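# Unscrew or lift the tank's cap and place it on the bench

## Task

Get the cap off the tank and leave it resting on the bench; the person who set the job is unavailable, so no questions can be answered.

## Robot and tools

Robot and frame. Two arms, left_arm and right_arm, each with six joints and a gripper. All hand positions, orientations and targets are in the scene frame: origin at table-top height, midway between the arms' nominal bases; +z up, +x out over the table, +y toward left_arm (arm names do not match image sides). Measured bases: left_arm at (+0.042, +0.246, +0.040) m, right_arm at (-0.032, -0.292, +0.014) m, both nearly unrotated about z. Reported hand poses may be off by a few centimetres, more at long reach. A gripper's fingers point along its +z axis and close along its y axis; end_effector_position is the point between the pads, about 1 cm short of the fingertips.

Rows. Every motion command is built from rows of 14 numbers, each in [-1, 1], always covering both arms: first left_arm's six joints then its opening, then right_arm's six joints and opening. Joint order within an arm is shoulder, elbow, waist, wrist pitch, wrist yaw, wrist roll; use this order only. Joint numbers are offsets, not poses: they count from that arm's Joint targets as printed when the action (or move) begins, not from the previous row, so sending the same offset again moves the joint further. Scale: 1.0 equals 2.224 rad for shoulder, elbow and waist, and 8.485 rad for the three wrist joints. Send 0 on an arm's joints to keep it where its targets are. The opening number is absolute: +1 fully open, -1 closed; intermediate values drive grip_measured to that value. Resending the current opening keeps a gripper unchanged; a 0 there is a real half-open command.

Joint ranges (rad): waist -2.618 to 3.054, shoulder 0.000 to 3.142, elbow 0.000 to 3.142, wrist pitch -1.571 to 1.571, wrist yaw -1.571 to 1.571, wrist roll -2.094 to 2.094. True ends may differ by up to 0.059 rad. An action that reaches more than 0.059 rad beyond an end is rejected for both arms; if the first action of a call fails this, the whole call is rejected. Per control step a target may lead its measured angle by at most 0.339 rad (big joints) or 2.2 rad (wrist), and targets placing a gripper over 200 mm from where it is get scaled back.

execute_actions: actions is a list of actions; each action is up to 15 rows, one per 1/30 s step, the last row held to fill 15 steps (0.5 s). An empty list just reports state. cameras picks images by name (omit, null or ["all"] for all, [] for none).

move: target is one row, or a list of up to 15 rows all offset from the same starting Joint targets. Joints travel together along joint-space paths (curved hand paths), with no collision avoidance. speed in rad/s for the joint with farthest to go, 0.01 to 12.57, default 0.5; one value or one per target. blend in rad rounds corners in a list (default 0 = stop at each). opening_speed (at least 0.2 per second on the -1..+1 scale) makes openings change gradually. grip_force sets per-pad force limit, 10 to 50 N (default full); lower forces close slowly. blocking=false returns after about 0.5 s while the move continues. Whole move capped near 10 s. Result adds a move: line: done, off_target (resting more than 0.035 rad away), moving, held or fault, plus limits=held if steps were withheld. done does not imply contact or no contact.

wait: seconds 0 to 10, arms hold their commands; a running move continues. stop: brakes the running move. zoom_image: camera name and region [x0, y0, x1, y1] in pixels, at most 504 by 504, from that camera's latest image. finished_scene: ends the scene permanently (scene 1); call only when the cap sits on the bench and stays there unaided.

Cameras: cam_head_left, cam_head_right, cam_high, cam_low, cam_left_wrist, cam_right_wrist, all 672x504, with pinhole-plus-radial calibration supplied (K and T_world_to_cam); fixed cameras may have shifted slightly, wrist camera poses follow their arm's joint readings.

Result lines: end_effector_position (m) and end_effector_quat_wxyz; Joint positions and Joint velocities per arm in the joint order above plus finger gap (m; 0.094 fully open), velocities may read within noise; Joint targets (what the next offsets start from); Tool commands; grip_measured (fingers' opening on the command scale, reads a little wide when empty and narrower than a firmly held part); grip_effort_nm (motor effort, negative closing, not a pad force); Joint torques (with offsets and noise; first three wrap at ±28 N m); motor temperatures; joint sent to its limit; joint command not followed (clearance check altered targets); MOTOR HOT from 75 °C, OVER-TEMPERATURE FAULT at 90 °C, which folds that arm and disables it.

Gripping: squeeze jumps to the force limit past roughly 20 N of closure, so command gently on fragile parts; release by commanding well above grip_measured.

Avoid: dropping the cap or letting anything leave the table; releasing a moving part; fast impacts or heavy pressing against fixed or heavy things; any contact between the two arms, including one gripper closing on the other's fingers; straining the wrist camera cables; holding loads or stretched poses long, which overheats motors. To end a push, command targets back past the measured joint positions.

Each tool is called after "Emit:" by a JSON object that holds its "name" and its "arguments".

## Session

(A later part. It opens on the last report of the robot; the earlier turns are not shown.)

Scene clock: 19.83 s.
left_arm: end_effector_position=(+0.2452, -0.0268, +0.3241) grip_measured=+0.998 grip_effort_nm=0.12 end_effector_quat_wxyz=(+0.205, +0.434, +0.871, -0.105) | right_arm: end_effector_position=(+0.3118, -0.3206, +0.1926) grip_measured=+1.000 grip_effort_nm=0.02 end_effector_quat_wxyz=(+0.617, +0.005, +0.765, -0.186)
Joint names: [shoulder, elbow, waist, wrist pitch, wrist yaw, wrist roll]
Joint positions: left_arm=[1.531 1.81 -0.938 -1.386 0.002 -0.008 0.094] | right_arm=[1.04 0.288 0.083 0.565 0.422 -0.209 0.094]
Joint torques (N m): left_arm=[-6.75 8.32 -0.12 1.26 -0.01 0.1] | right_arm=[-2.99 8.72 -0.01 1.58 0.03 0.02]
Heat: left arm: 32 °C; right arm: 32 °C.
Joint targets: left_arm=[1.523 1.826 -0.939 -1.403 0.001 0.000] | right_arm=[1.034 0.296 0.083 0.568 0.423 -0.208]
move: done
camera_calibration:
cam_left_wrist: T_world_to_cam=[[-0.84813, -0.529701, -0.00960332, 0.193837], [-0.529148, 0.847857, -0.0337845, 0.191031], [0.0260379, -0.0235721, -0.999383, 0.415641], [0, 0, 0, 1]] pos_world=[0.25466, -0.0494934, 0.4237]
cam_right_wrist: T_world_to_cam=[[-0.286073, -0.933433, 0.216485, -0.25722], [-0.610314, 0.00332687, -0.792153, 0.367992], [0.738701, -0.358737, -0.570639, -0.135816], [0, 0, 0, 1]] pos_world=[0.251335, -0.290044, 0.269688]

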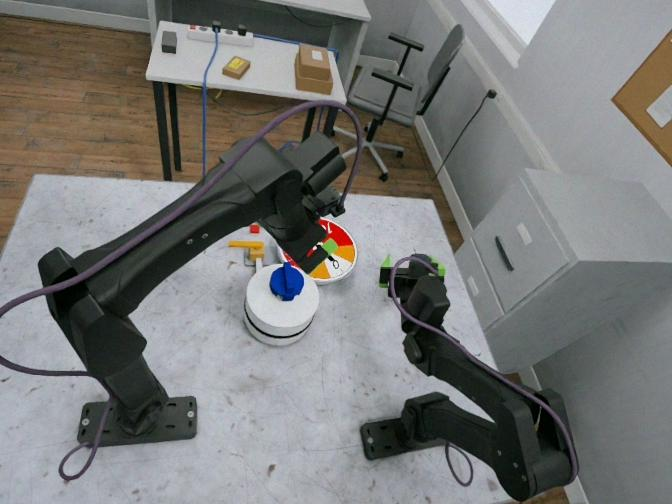

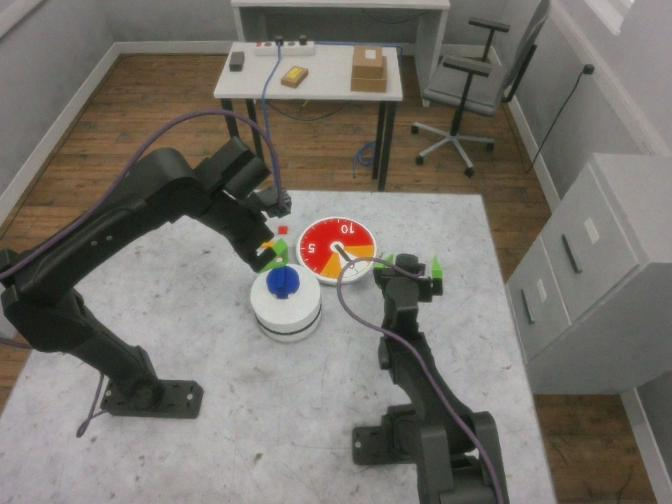

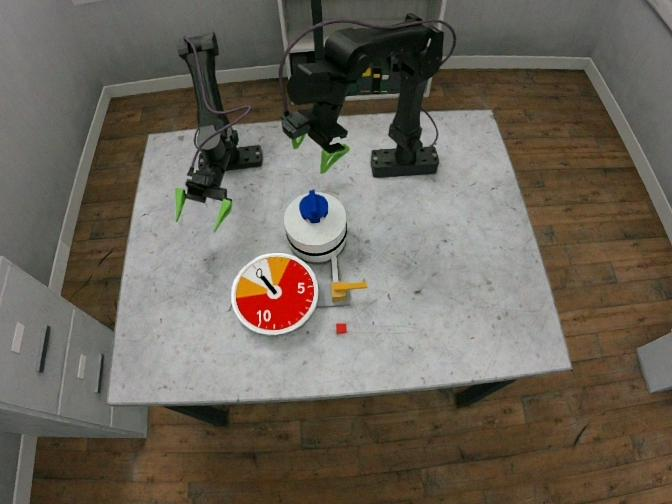

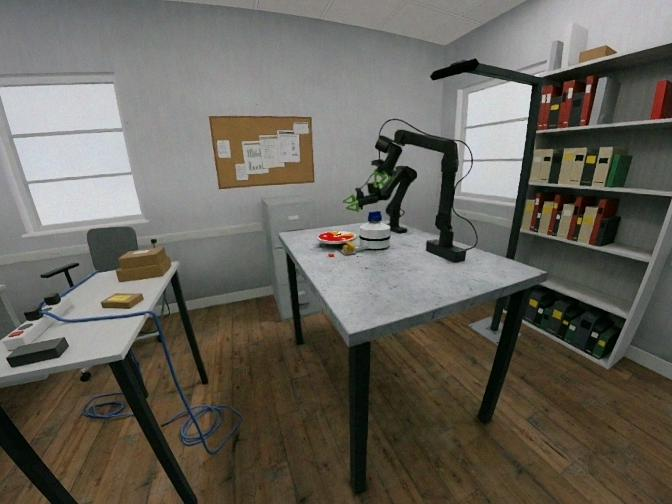

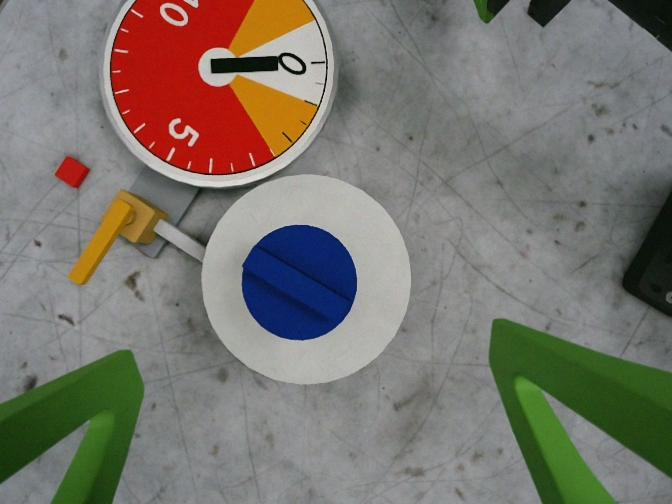

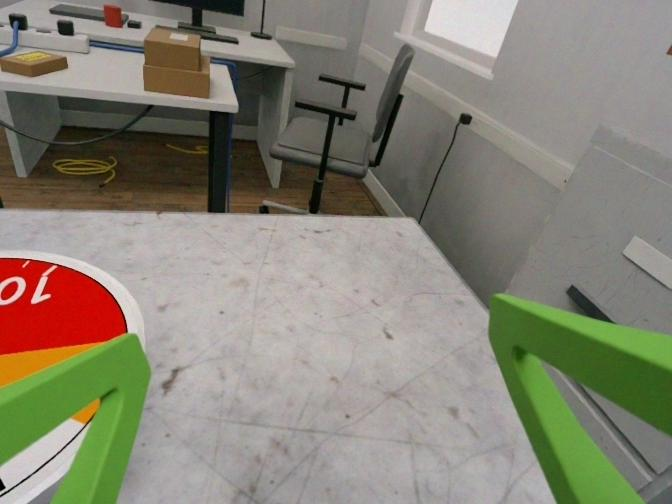

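Emit:
{"name": "move", "arguments": {"target": [0.1915,0.0495,0.0256,-0.0182,0,-0.1061,1,0,0,0,0,0,0,1], "speed": 0.6}}

Emit:
{"name": "zoom_image", "arguments": {"camera": "cam_head_left", "region": [230, 200, 350, 320]}}

Emit:
{"name": "zoom_image", "arguments": {"camera": "cam_low", "region": [340, 180, 410, 250]}}

Scene clock: 24.33 s.
left_arm: end_effector_position=(+0.2714, -0.0328, +0.2106) grip_measured=+0.998 grip_effort_nm=0.11 end_effector_quat_wxyz=(+0.002, -0.003, +1.000, -0.005) | right_arm: end_effector_position=(+0.3118, -0.3206, +0.1926) grip_measured=+1.000 grip_effort_nm=0.01 end_effector_quat_wxyz=(+0.617, +0.005, +0.765, -0.186)
Joint names: [shoulder, elbow, waist, wrist pitch, wrist yaw, wrist roll]
Joint positions: left_arm=[1.93 1.91 -0.89 -1.541 0.002 -0.89 0.094] | right_arm=[1.04 0.288 0.083 0.565 0.422 -0.209 0.094]
Joint torques (N m): left_arm=[-8.57 9.22 0.55 0.41 -0.01 -0.08] | right_arm=[-2.95 8.75 -0.02 1.59 0.04 0.03]
Heat: left arm: 32 °C; right arm: 32 °C.
Joint targets: left_arm=[1.950 1.935 -0.882 -1.557 0.001 -0.901] | right_arm=[1.034 0.296 0.083 0.568 0.423 -0.208]
move: done
camera_calibration:
cam_left_wrist: T_world_to_cam=[[-0.0782563, -0.996358, 0.0338598, -0.0215355], [-0.907369, 0.0852544, 0.411598, 0.189996], [-0.412985, 0.0014868, -0.910736, 0.402668], [0, 0, 0, 1]] pos_world=[0.337007, -0.0382538, 0.289252]
cam_right_wrist: T_world_to_cam=[[-0.286073, -0.933433, 0.216485, -0.25722], [-0.610314, 0.00332687, -0.792153, 0.367992], [0.738701, -0.358737, -0.570639, -0.135816], [0, 0, 0, 1]] pos_world=[0.251335, -0.290044, 0.269688]

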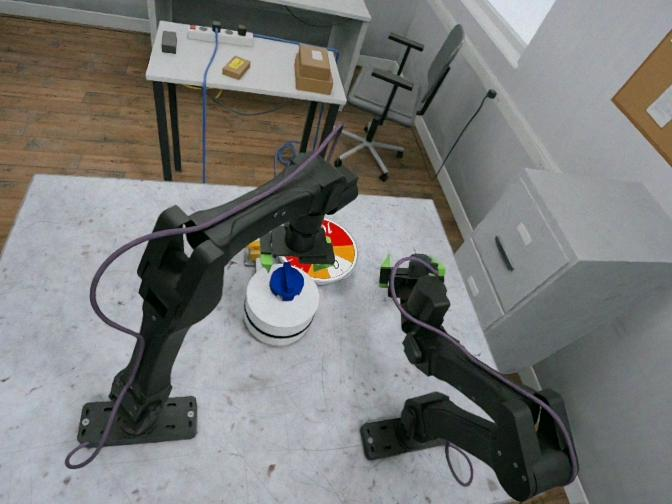

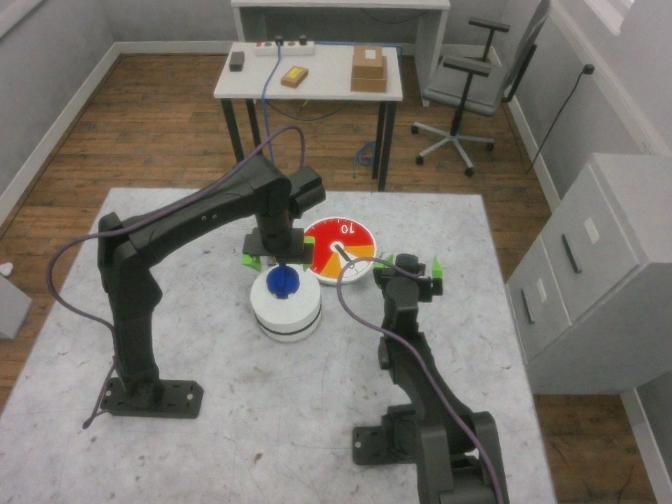

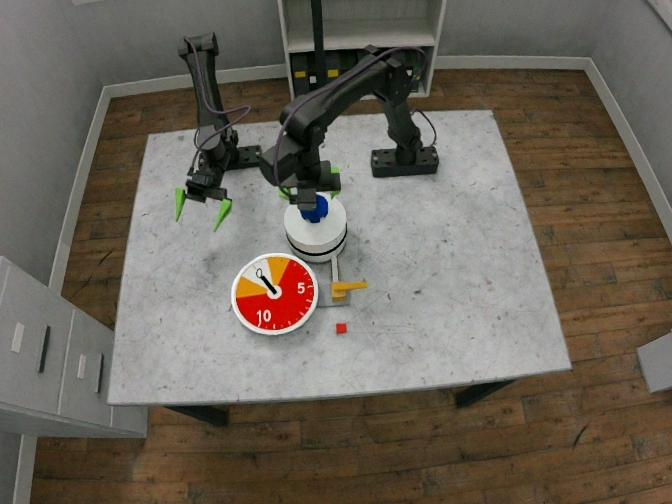

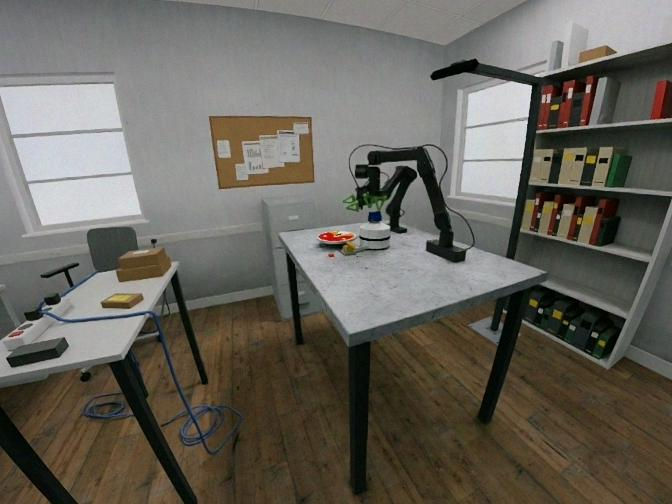

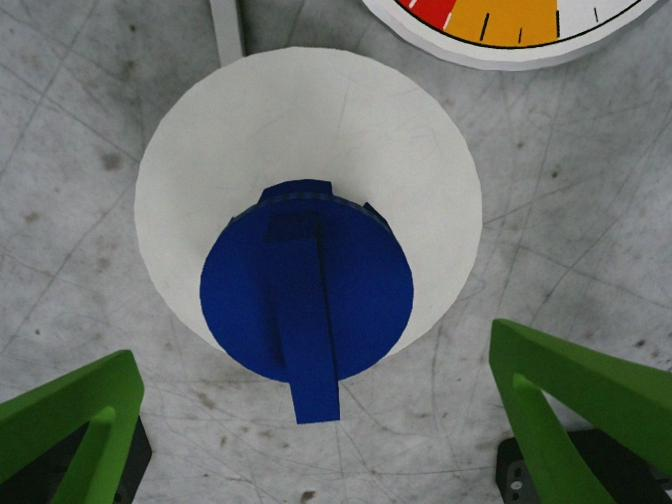

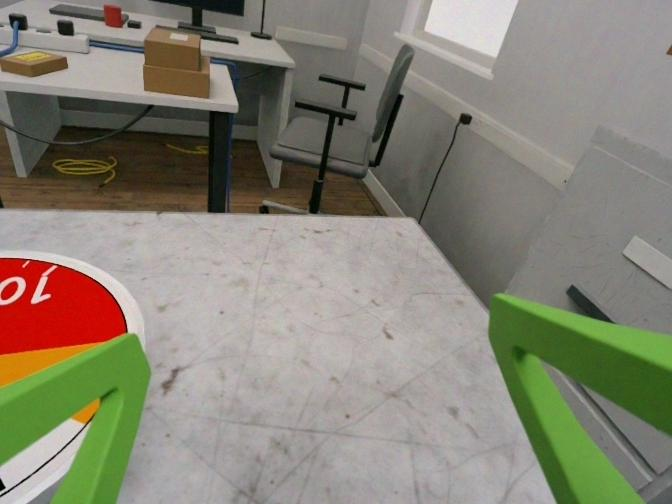

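Scaled by 4.200 from the camera's 672x504 image, which has a finer 960x720 frame.

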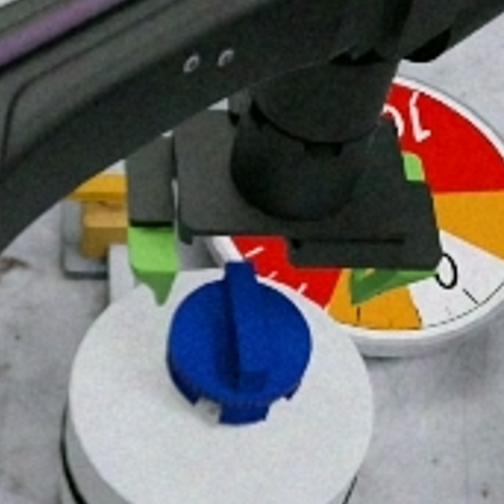

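Scaled by 7.200 from the camera's 672x504 image, which has a finer 960x720 frame.

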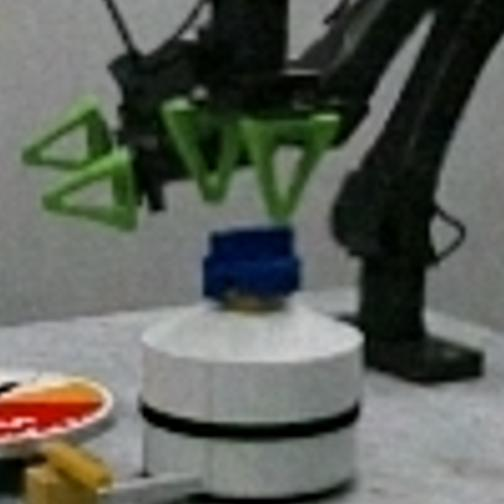

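Emit:
{"name": "move", "arguments": {"target": [-0.0121,-0.0665,0.0036,0.0144,0,0,1,0,0,0,0,0,0,1], "speed": 0.15, "cameras": ["cam_left_wrist","cam_low"]}}

Emit:
{"name": "zoom_image", "arguments": {"camera": "cam_low", "region": [340, 180, 410, 250]}}

Scene clock: 26.63 s.
left_arm: end_effector_position=(+0.2721, -0.0310, +0.1828) grip_measured=+0.998 grip_effort_nm=0.11 end_effector_quat_wxyz=(-0.005, -0.006, +1.000, +0.004) | right_arm: end_effector_position=(+0.3118, -0.3206, +0.1926) grip_measured=+1.000 grip_effort_nm=0.01 end_effector_quat_wxyz=(+0.617, +0.005, +0.765, -0.186)
Joint names: [shoulder, elbow, waist, wrist pitch, wrist yaw, wrist roll]
Joint positions: left_arm=[1.93 1.798 -0.885 -1.451 0.002 -0.89 0.094] | right_arm=[1.04 0.288 0.083 0.565 0.422 -0.209 0.094]
Joint torques (N m): left_arm=[-10.74 6 0.83 0.7 -0.01 -0.07] | right_arm=[-2.99 8.75 -0.02 1.58 0.03 0.02]
Heat: left arm: 31 °C; right arm: 33 °C.
Joint targets: left_arm=[1.923 1.787 -0.874 -1.435 0.001 -0.901] | right_arm=[1.034 0.296 0.083 0.568 0.423 -0.208]
move: done
camera_calibration:
cam_left_wrist: T_world_to_cam=[[-0.0725347, -0.997205, 0.0179336, -0.0174637], [-0.90191, 0.0732583, 0.425667, 0.19743], [-0.425791, 0.0147011, -0.904702, 0.380489], [0, 0, 0, 1]] pos_world=[0.338806, -0.0374719, 0.260503]
Images, in order (width x height): cam_low 672x504, cam_left_wrist 672x504.

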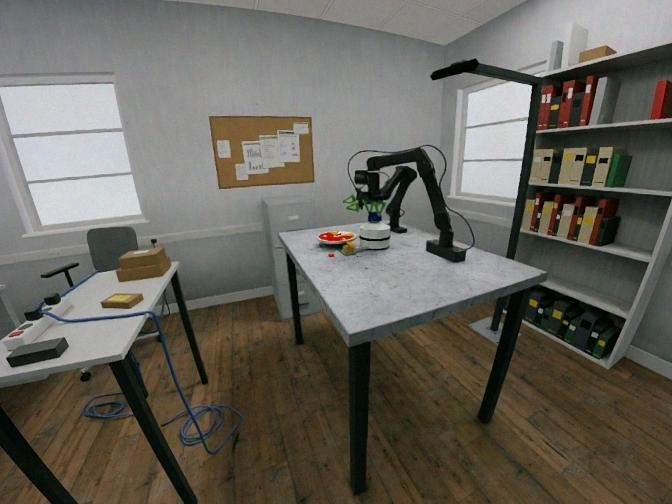

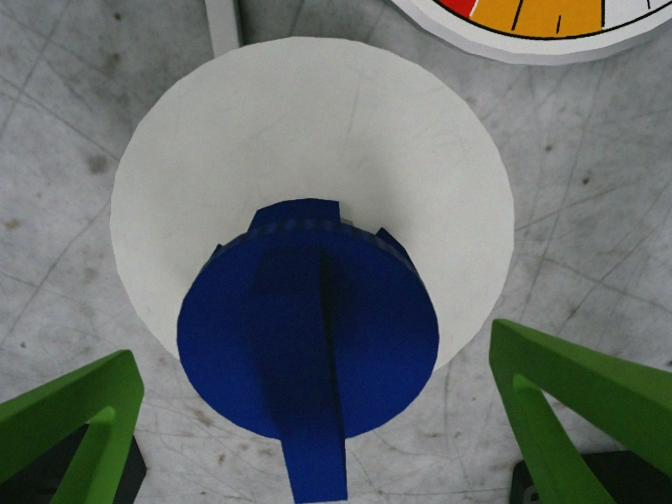

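Scaled by 7.200 from the camera's 672x504 image, which has a finer 960x720 frame.

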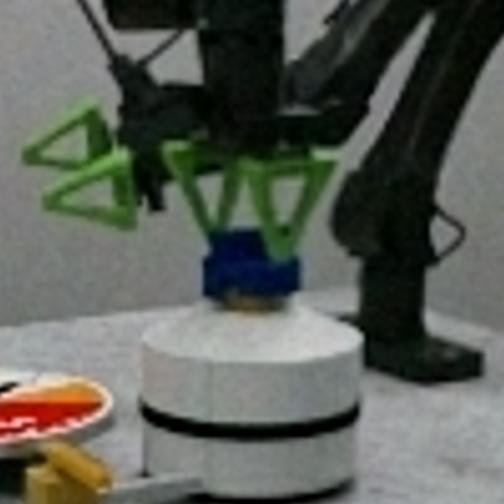

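Emit:
{"name": "move", "arguments": {"target": [0,0,0,0,0,0,-1,0,0,0,0,0,0,1], "opening_speed": 1.0, "cameras": ["cam_left_wrist","cam_low"]}}

Emit:
{"name": "zoom_image", "arguments": {"camera": "cam_low", "region": [340, 180, 410, 250]}}

Scene clock: 29.00 s.
left_arm: end_effector_position=(+0.2716, -0.0301, +0.1828) grip_measured=-0.694 grip_effort_nm=-1.03 end_effector_quat_wxyz=(-0.008, -0.014, +1.000, +0.004) | right_arm: end_effector_position=(+0.3118, -0.3206, +0.1926) grip_measured=+1.000 grip_effort_nm=0.01 end_effector_quat_wxyz=(+0.617, +0.005, +0.765, -0.186)
Joint names: [shoulder, elbow, waist, wrist pitch, wrist yaw, wrist roll]
Joint positions: left_arm=[1.93 1.798 -0.882 -1.455 0.007 -0.903 0.014] | right_arm=[1.04 0.288 0.083 0.565 0.422 -0.209 0.094]
Joint torques (N m): left_arm=[-10.78 5.97 0.61 0.72 -0.06 0.06] | right_arm=[-2.99 8.73 -0.02 1.59 0.03 0.03]
Heat: left arm: 31 °C; right arm: 33 °C.
Joint targets: left_arm=[1.923 1.787 -0.874 -1.435 0.000 -0.901] | right_arm=[1.034 0.296 0.083 0.568 0.423 -0.208]
move: done
camera_calibration:
cam_left_wrist: T_world_to_cam=[[-0.0571454, -0.998206, 0.0178754, -0.0208343], [-0.900542, 0.0592673, 0.430711, 0.195265], [-0.430998, 0.0085156, -0.902313, 0.381076], [0, 0, 0, 1]] pos_world=[0.338896, -0.0356148, 0.260119]
Images, in order (width x height): cam_low 672x504, cam_left_wrist 672x504.

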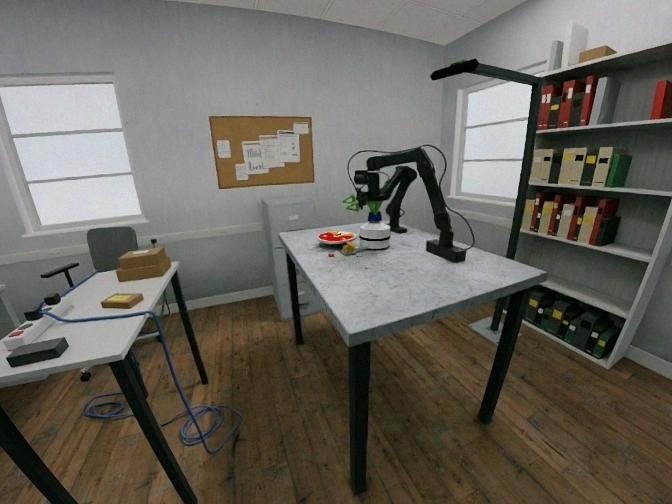

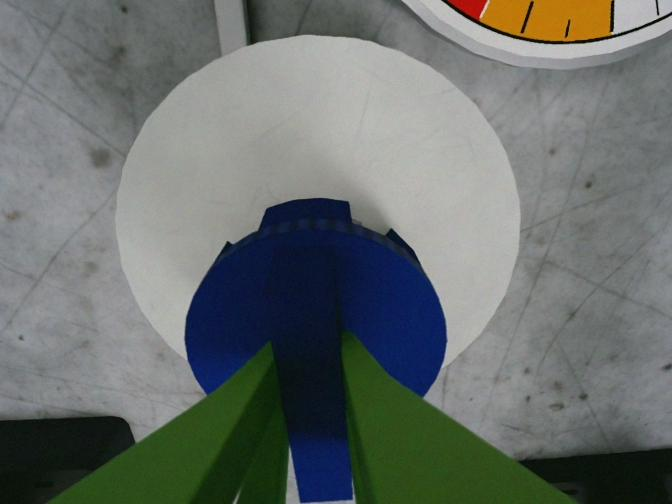

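Scaled by 7.200 from the camera's 672x504 image, which has a finer 960x720 frame.

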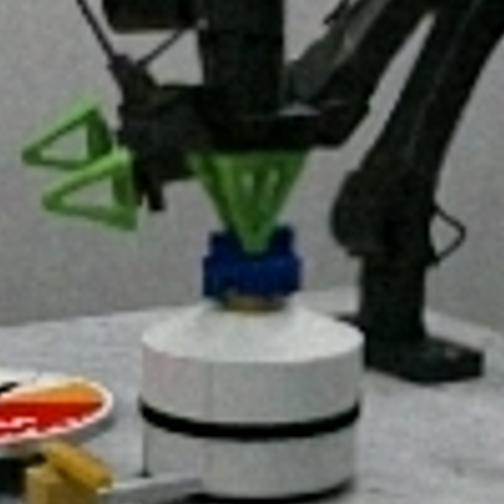

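Emit:
{"name": "move", "arguments": {"target": [0,0,0,0,0,-0.047,-1,0,0,0,0,0,0,1], "speed": 0.4, "cameras": ["cam_left_wrist"]}}

Scene clock: 31.00 s.
left_arm: end_effector_position=(+0.2721, -0.0296, +0.1828) grip_measured=-0.694 grip_effort_nm=-1.03 end_effector_quat_wxyz=(-0.005, -0.182, +0.983, +0.007) | right_arm: end_effector_position=(+0.3118, -0.3206, +0.1926) grip_measured=+1.000 grip_effort_nm=0.01 end_effector_quat_wxyz=(+0.617, +0.005, +0.765, -0.186)
Joint names: [shoulder, elbow, waist, wrist pitch, wrist yaw, wrist roll]
Joint positions: left_arm=[1.93 1.798 -0.882 -1.455 0.003 -1.241 0.014] | right_arm=[1.04 0.288 0.083 0.565 0.422 -0.209 0.094]
Joint torques (N m): left_arm=[-10.74 5.98 0.64 0.72 -0.01 -0.52] | right_arm=[-2.99 8.77 -0.02 1.59 0.03 0.02]
Heat: left arm: 31 °C; right arm: 33 °C.
Joint targets: left_arm=[1.923 1.787 -0.874 -1.435 0.001 -1.299] | right_arm=[1.034 0.296 0.083 0.568 0.423 -0.208]
move: off_target (left_arm); left_arm: the wrist roll is farthest, 0.058 rad from its target
camera_calibration:
cam_left_wrist: T_world_to_cam=[[0.277198, -0.960748, 0.0111385, -0.108897], [-0.87114, -0.24642, 0.424726, 0.17973], [-0.40531, -0.127437, -0.905253, 0.370755], [0, 0, 0, 1]] pos_world=[0.337027, -0.0130856, 0.260504]
Images, in order (width x height): cam_left_wrist 672x504.

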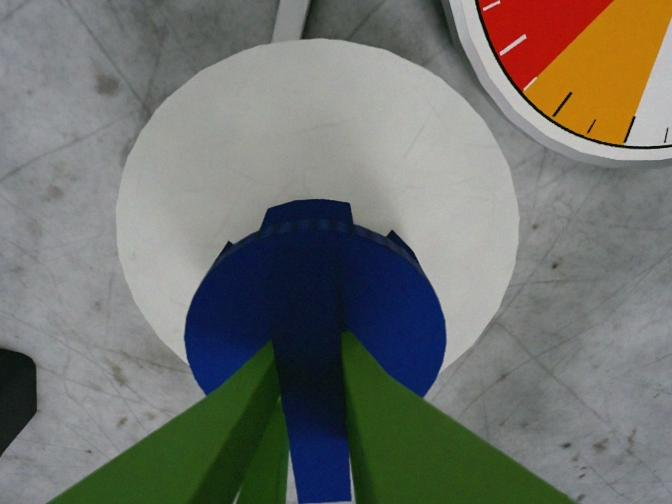

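Emit:
{"name": "move", "arguments": {"target": [0,0,0,0,0,-0.0885,-1,0,0,0,0,0,0,1], "speed": 0.5}}

Emit:
{"name": "zoom_image", "arguments": {"camera": "cam_low", "region": [340, 180, 410, 250]}}

Scene clock: 33.47 s.
left_arm: end_effector_position=(+0.2705, -0.0292, +0.1829) grip_measured=-0.694 grip_effort_nm=-1.03 end_effector_quat_wxyz=(-0.005, -0.547, +0.837, +0.010) | right_arm: end_effector_position=(+0.3118, -0.3206, +0.1926) grip_measured=+1.000 grip_effort_nm=0.01 end_effector_quat_wxyz=(+0.617, +0.005, +0.765, -0.186)
Joint names: [shoulder, elbow, waist, wrist pitch, wrist yaw, wrist roll]
Joint positions: left_arm=[1.93 1.798 -0.882 -1.461 0.008 -2.034 0.014] | right_arm=[1.04 0.288 0.083 0.565 0.422 -0.209 0.094]
Joint torques (N m): left_arm=[-10.73 5.98 0.65 0.76 -0.07 -0.06] | right_arm=[-2.95 8.73 -0.05 1.58 0.05 0.03]
Heat: left arm: 31 °C; right arm: 33 °C.
Joint targets: left_arm=[1.923 1.787 -0.874 -1.435 0.001 -2.050] | right_arm=[1.034 0.296 0.083 0.568 0.423 -0.208]
move: done
camera_calibration:
cam_left_wrist: T_world_to_cam=[[0.878857, -0.477081, 0.00187808, -0.254988], [-0.434628, -0.799017, 0.415537, 0.0459457], [-0.196744, -0.366014, -0.909575, 0.307609], [0, 0, 0, 1]] pos_world=[0.304587, 0.0276507, 0.26118]
cam_right_wrist: T_world_to_cam=[[-0.286073, -0.933433, 0.216485, -0.25722], [-0.610314, 0.00332687, -0.792153, 0.367992], [0.738701, -0.358737, -0.570639, -0.135816], [0, 0, 0, 1]] pos_world=[0.251335, -0.290044, 0.269688]

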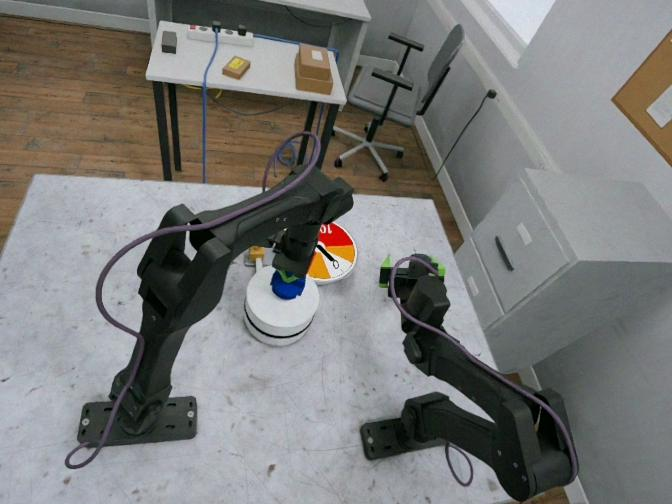

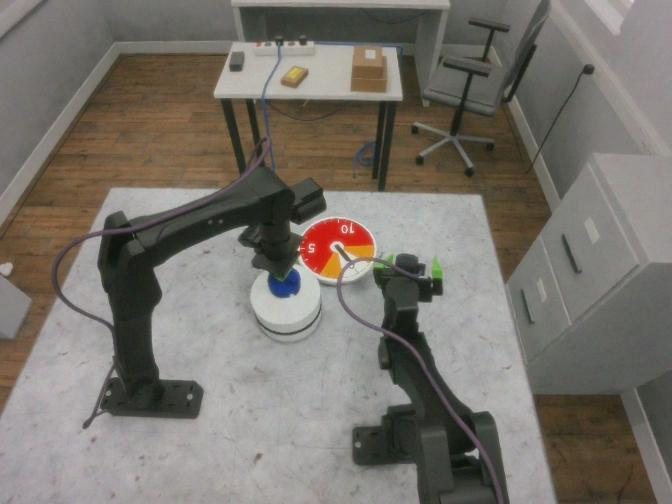

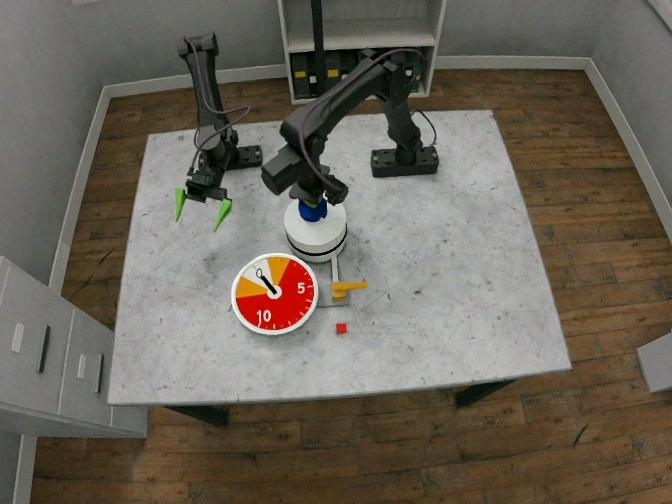

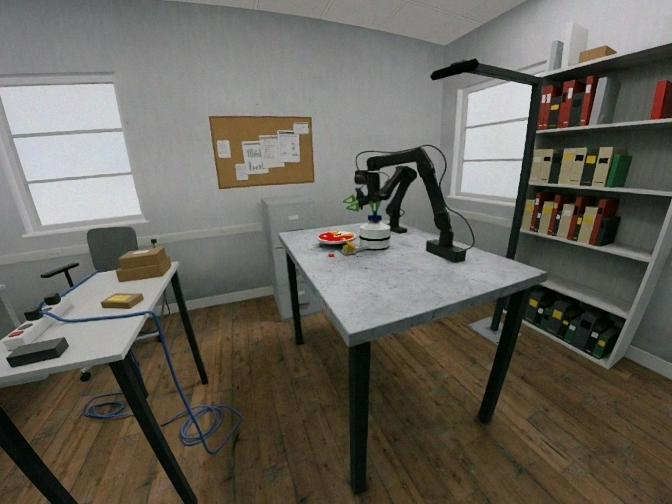

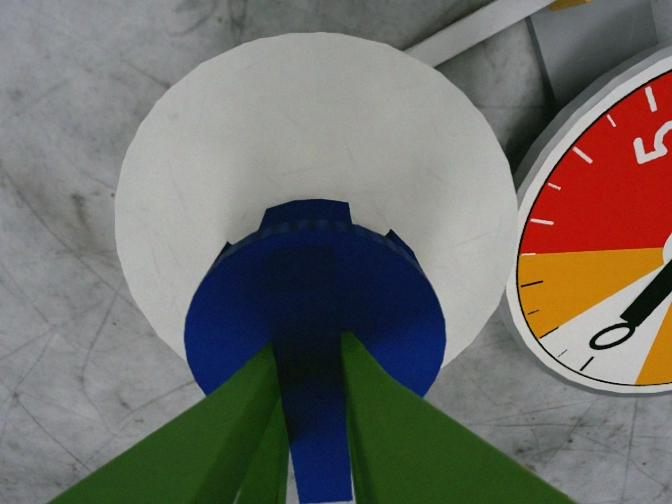

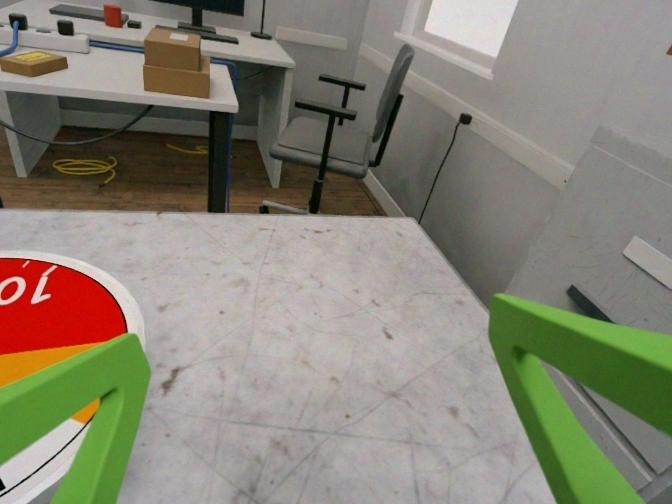

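Scaled by 7.200 from the camera's 672x504 image, which has a finer 960x720 frame.

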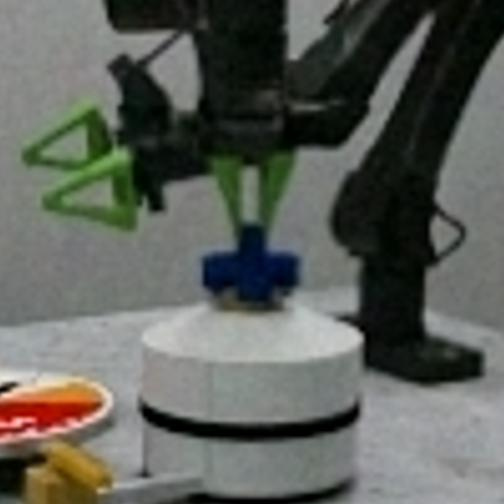

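Emit:
{"name": "move", "arguments": {"target": [0.0033,0.0259,0,-0.0059,0,0,-1,0,0,0,0,0,0,1], "speed": 0.1, "cameras": ["cam_left_wrist","cam_low"]}}

Emit:
{"name": "zoom_image", "arguments": {"camera": "cam_low", "region": [340, 180, 410, 250]}}

Scene clock: 34.63 s.
left_arm: end_effector_position=(+0.2721, -0.0310, +0.1878) grip_measured=-0.694 grip_effort_nm=-1.03 end_effector_quat_wxyz=(-0.004, -0.549, +0.836, +0.005) | right_arm: end_effector_position=(+0.3118, -0.3206, +0.1926) grip_measured=+1.000 grip_effort_nm=0.02 end_effector_quat_wxyz=(+0.617, +0.005, +0.765, -0.186)
Joint names: [shoulder, elbow, waist, wrist pitch, wrist yaw, wrist roll]
Joint positions: left_arm=[1.93 1.818 -0.882 -1.469 0.008 -2.039 0.014] | right_arm=[1.04 0.288 0.083 0.565 0.422 -0.209 0.094]
Joint torques (N m): left_arm=[-10.18 9.51 0.68 0.37 -0.06 -0.06] | right_arm=[-2.99 8.73 -0.05 1.58 0.03 0.02]
Heat: left arm: 31 °C; right arm: 33 °C.
Joint targets: left_arm=[1.930 1.845 -0.874 -1.485 0.001 -2.050] | right_arm=[1.034 0.296 0.083 0.568 0.423 -0.208]
move: done
camera_calibration:
cam_left_wrist: T_world_to_cam=[[0.881169, -0.472626, 0.0128692, -0.259848], [-0.433822, -0.797402, 0.419461, 0.0421611], [-0.187986, -0.375199, -0.907682, 0.308729], [0, 0, 0, 1]] pos_world=[0.305297, 0.0266434, 0.265887]
Images, in order (width x height): cam_low 672x504, cam_left_wrist 672x504.

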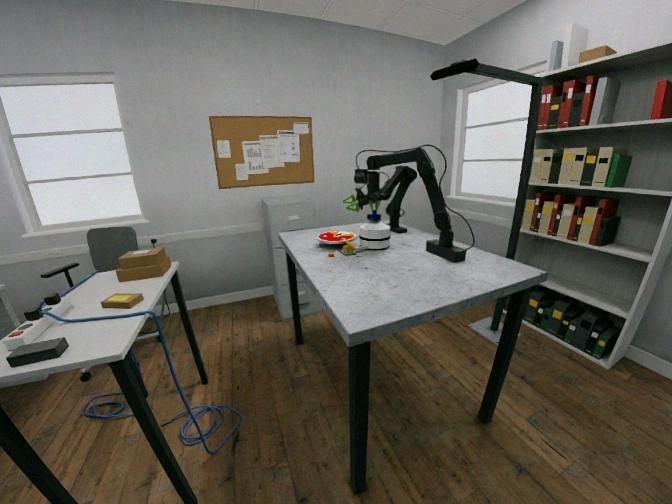

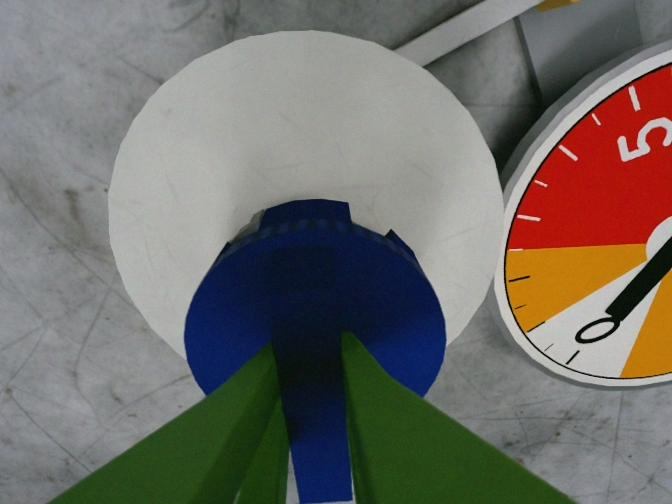

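Scaled by 7.200 from the camera's 672x504 image, which has a finer 960x720 frame.

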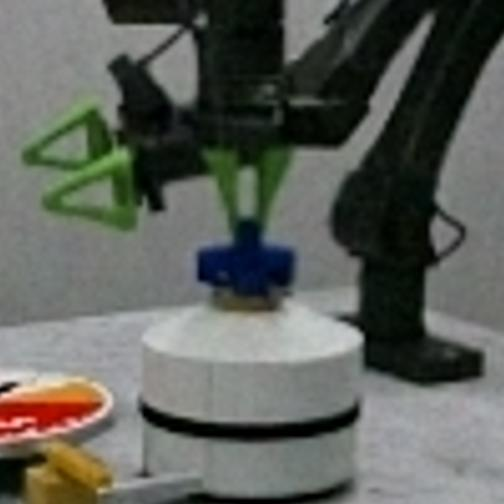

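Emit:
{"name": "move", "arguments": {"target": [0.0085,0.0409,0,-0.0085,0,0,-1,0,0,0,0,0,0,1], "speed": 0.12, "cameras": ["cam_left_wrist","cam_low"]}}

Emit:
{"name": "zoom_image", "arguments": {"camera": "cam_low", "region": [340, 180, 410, 250]}}

Scene clock: 36.10 s.
left_arm: end_effector_position=(+0.2738, -0.0331, +0.2106) grip_measured=-0.694 grip_effort_nm=-1.03 end_effector_quat_wxyz=(-0.003, -0.549, +0.835, -0.009) | right_arm: end_effector_position=(+0.3118, -0.3206, +0.1926) grip_measured=+1.000 grip_effort_nm=0.01 end_effector_quat_wxyz=(+0.617, +0.005, +0.765, -0.186)
Joint names: [shoulder, elbow, waist, wrist pitch, wrist yaw, wrist roll]
Joint positions: left_arm=[1.93 1.91 -0.882 -1.533 0.008 -2.039 0.014] | right_arm=[1.04 0.288 0.083 0.565 0.422 -0.209 0.094]
Joint torques (N m): left_arm=[-8.68 9.35 0.62 0.35 -0.07 -0.07] | right_arm=[-2.96 8.72 -0.02 1.59 0.03 0.03]
Heat: left arm: 31 °C; right arm: 33 °C.
Joint targets: left_arm=[1.949 1.936 -0.874 -1.557 0.001 -2.050] | right_arm=[1.034 0.296 0.083 0.568 0.423 -0.208]
move: done
camera_calibration:
cam_left_wrist: T_world_to_cam=[[0.880915, -0.471752, 0.0379361, -0.267885], [-0.440844, -0.788747, 0.42841, 0.0319609], [-0.172181, -0.394116, -0.902788, 0.323035], [0, 0, 0, 1]] pos_world=[0.305695, 0.0261467, 0.288102]
Images, in order (width x height): cam_low 672x504, cam_left_wrist 672x504.

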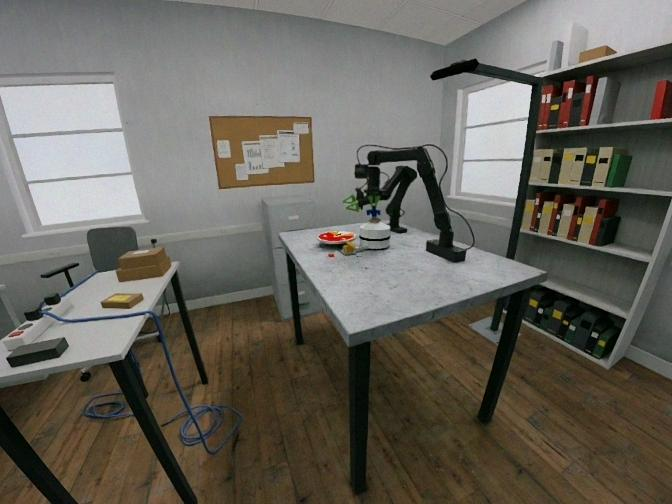

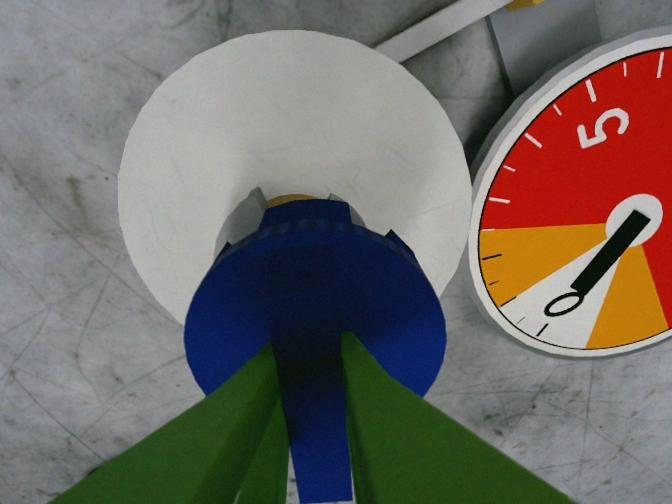

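Scaled by 7.200 from the camera's 672x504 image, which has a finer 960x720 frame.

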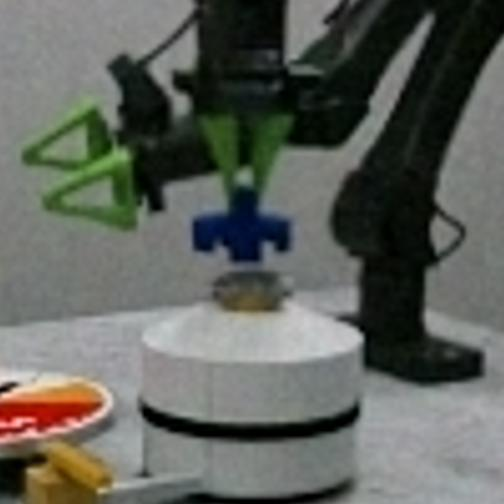

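Emit:
{"name": "move", "arguments": {"target": [[-0.0742,-0.0585,0,0.0159,0,0,-1,0,0,0,0,0,0,1],[-0.0742,-0.0585,0.3903,0.0159,0,0,-1,0,0,0,0,0,0,1],[0.0241,-0.2567,0.3903,0.0735,0,0,-1,0,0,0,0,0,0,1]], "speed": [0.3,0.6,0.4], "blend": [0.03,0.05,0]}}

Emit:
{"name": "zoom_image", "arguments": {"camera": "cam_low", "region": [330, 180, 430, 280]}}

Scene clock: 42.37 s.
left_arm: end_effector_position=(+0.4055, +0.2470, +0.0573) grip_measured=-0.694 grip_effort_nm=-1.03 end_effector_quat_wxyz=(+0.000, +0.853, -0.522, +0.007) | right_arm: end_effector_position=(+0.3118, -0.3206, +0.1926) grip_measured=+1.000 grip_effort_nm=0.01 end_effector_quat_wxyz=(+0.617, +0.005, +0.765, -0.186)
Joint names: [shoulder, elbow, waist, wrist pitch, wrist yaw, wrist roll]
Joint positions: left_arm=[1.986 1.37 -0.003 -0.943 0.007 -2.04 0.014] | right_arm=[1.04 0.288 0.083 0.565 0.422 -0.209 0.094]
Joint torques (N m): left_arm=[-9.17 6.27 -0.27 0.66 -0.06 -0.06] | right_arm=[-2.96 8.73 -0.01 1.58 0.04 0.03]
Heat: left arm: 32 °C; right arm: 33 °C.
Joint targets: left_arm=[2.002 1.365 -0.006 -0.933 0.001 -2.050] | right_arm=[1.034 0.296 0.083 0.568 0.423 -0.208]
move: done
camera_calibration:
cam_left_wrist: T_world_to_cam=[[0.925033, 0.378455, 0.0329599, -0.473456], [0.329576, -0.842646, 0.425824, 0.0777656], [0.188929, -0.383039, -0.904205, 0.168552], [0, 0, 0, 1]] pos_world=[0.380488, 0.309273, 0.134897]
cam_right_wrist: T_world_to_cam=[[-0.286073, -0.933433, 0.216485, -0.25722], [-0.610314, 0.00332687, -0.792153, 0.367992], [0.738701, -0.358737, -0.570639, -0.135816], [0, 0, 0, 1]] pos_world=[0.251335, -0.290044, 0.269688]

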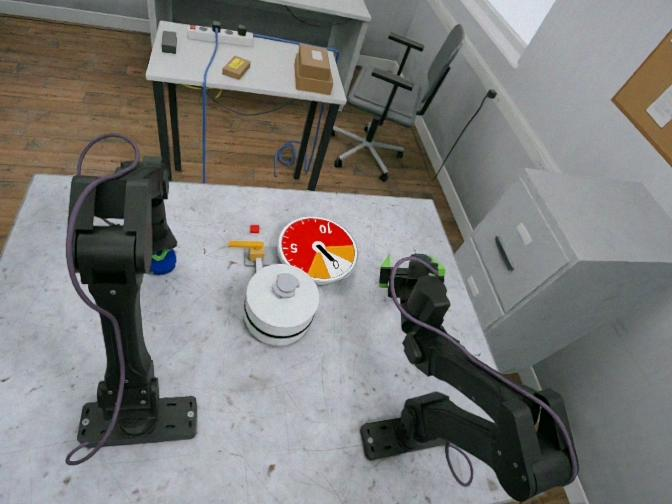

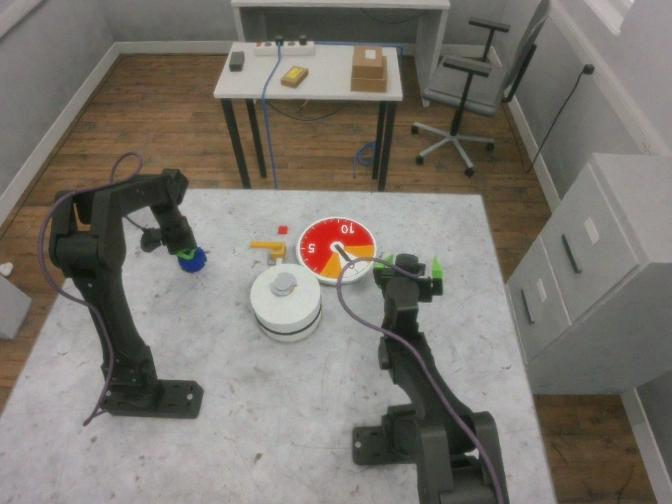

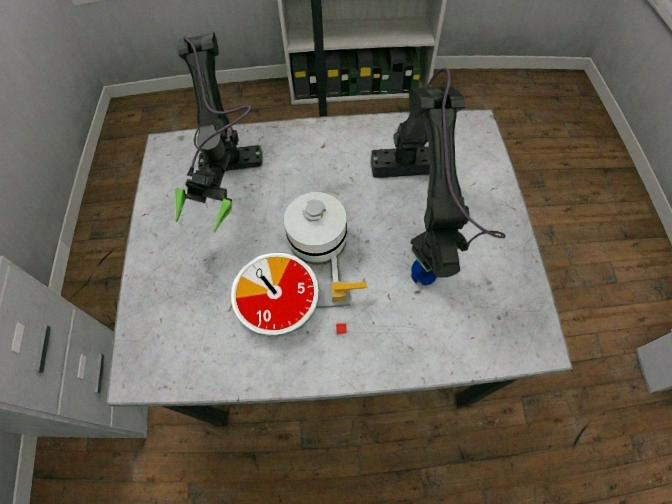

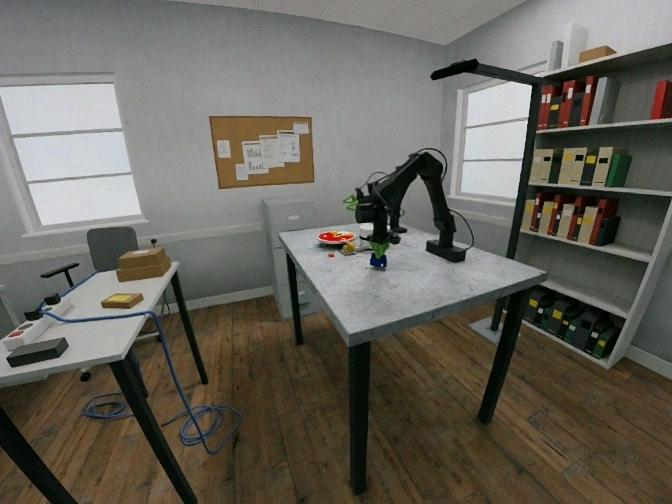

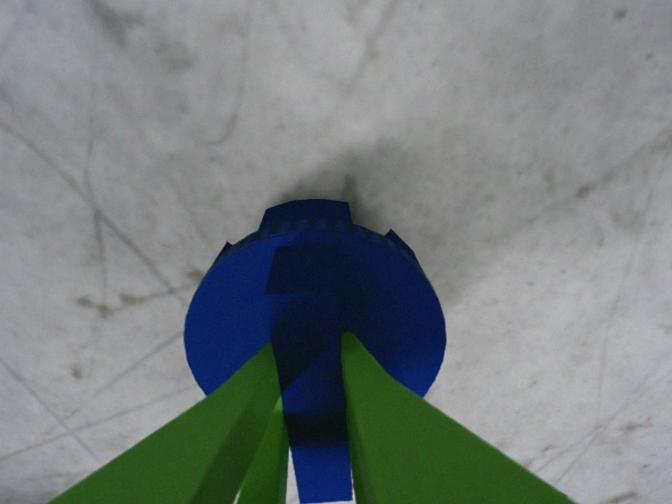

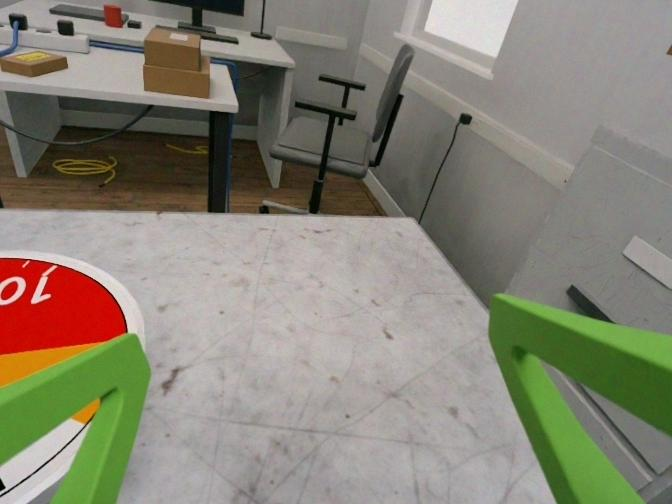

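Scaled by 5.040 from the camera's 672x504 image, which has a finer 960x720 frame.

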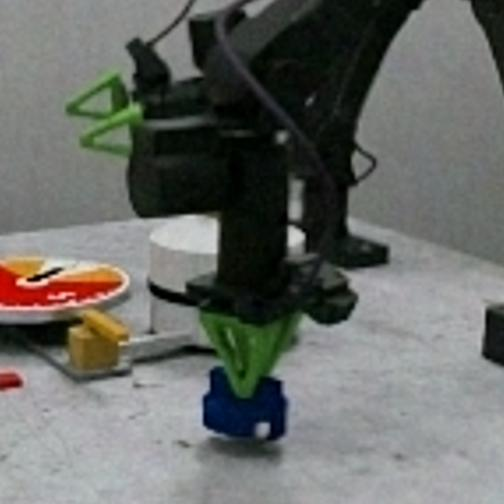

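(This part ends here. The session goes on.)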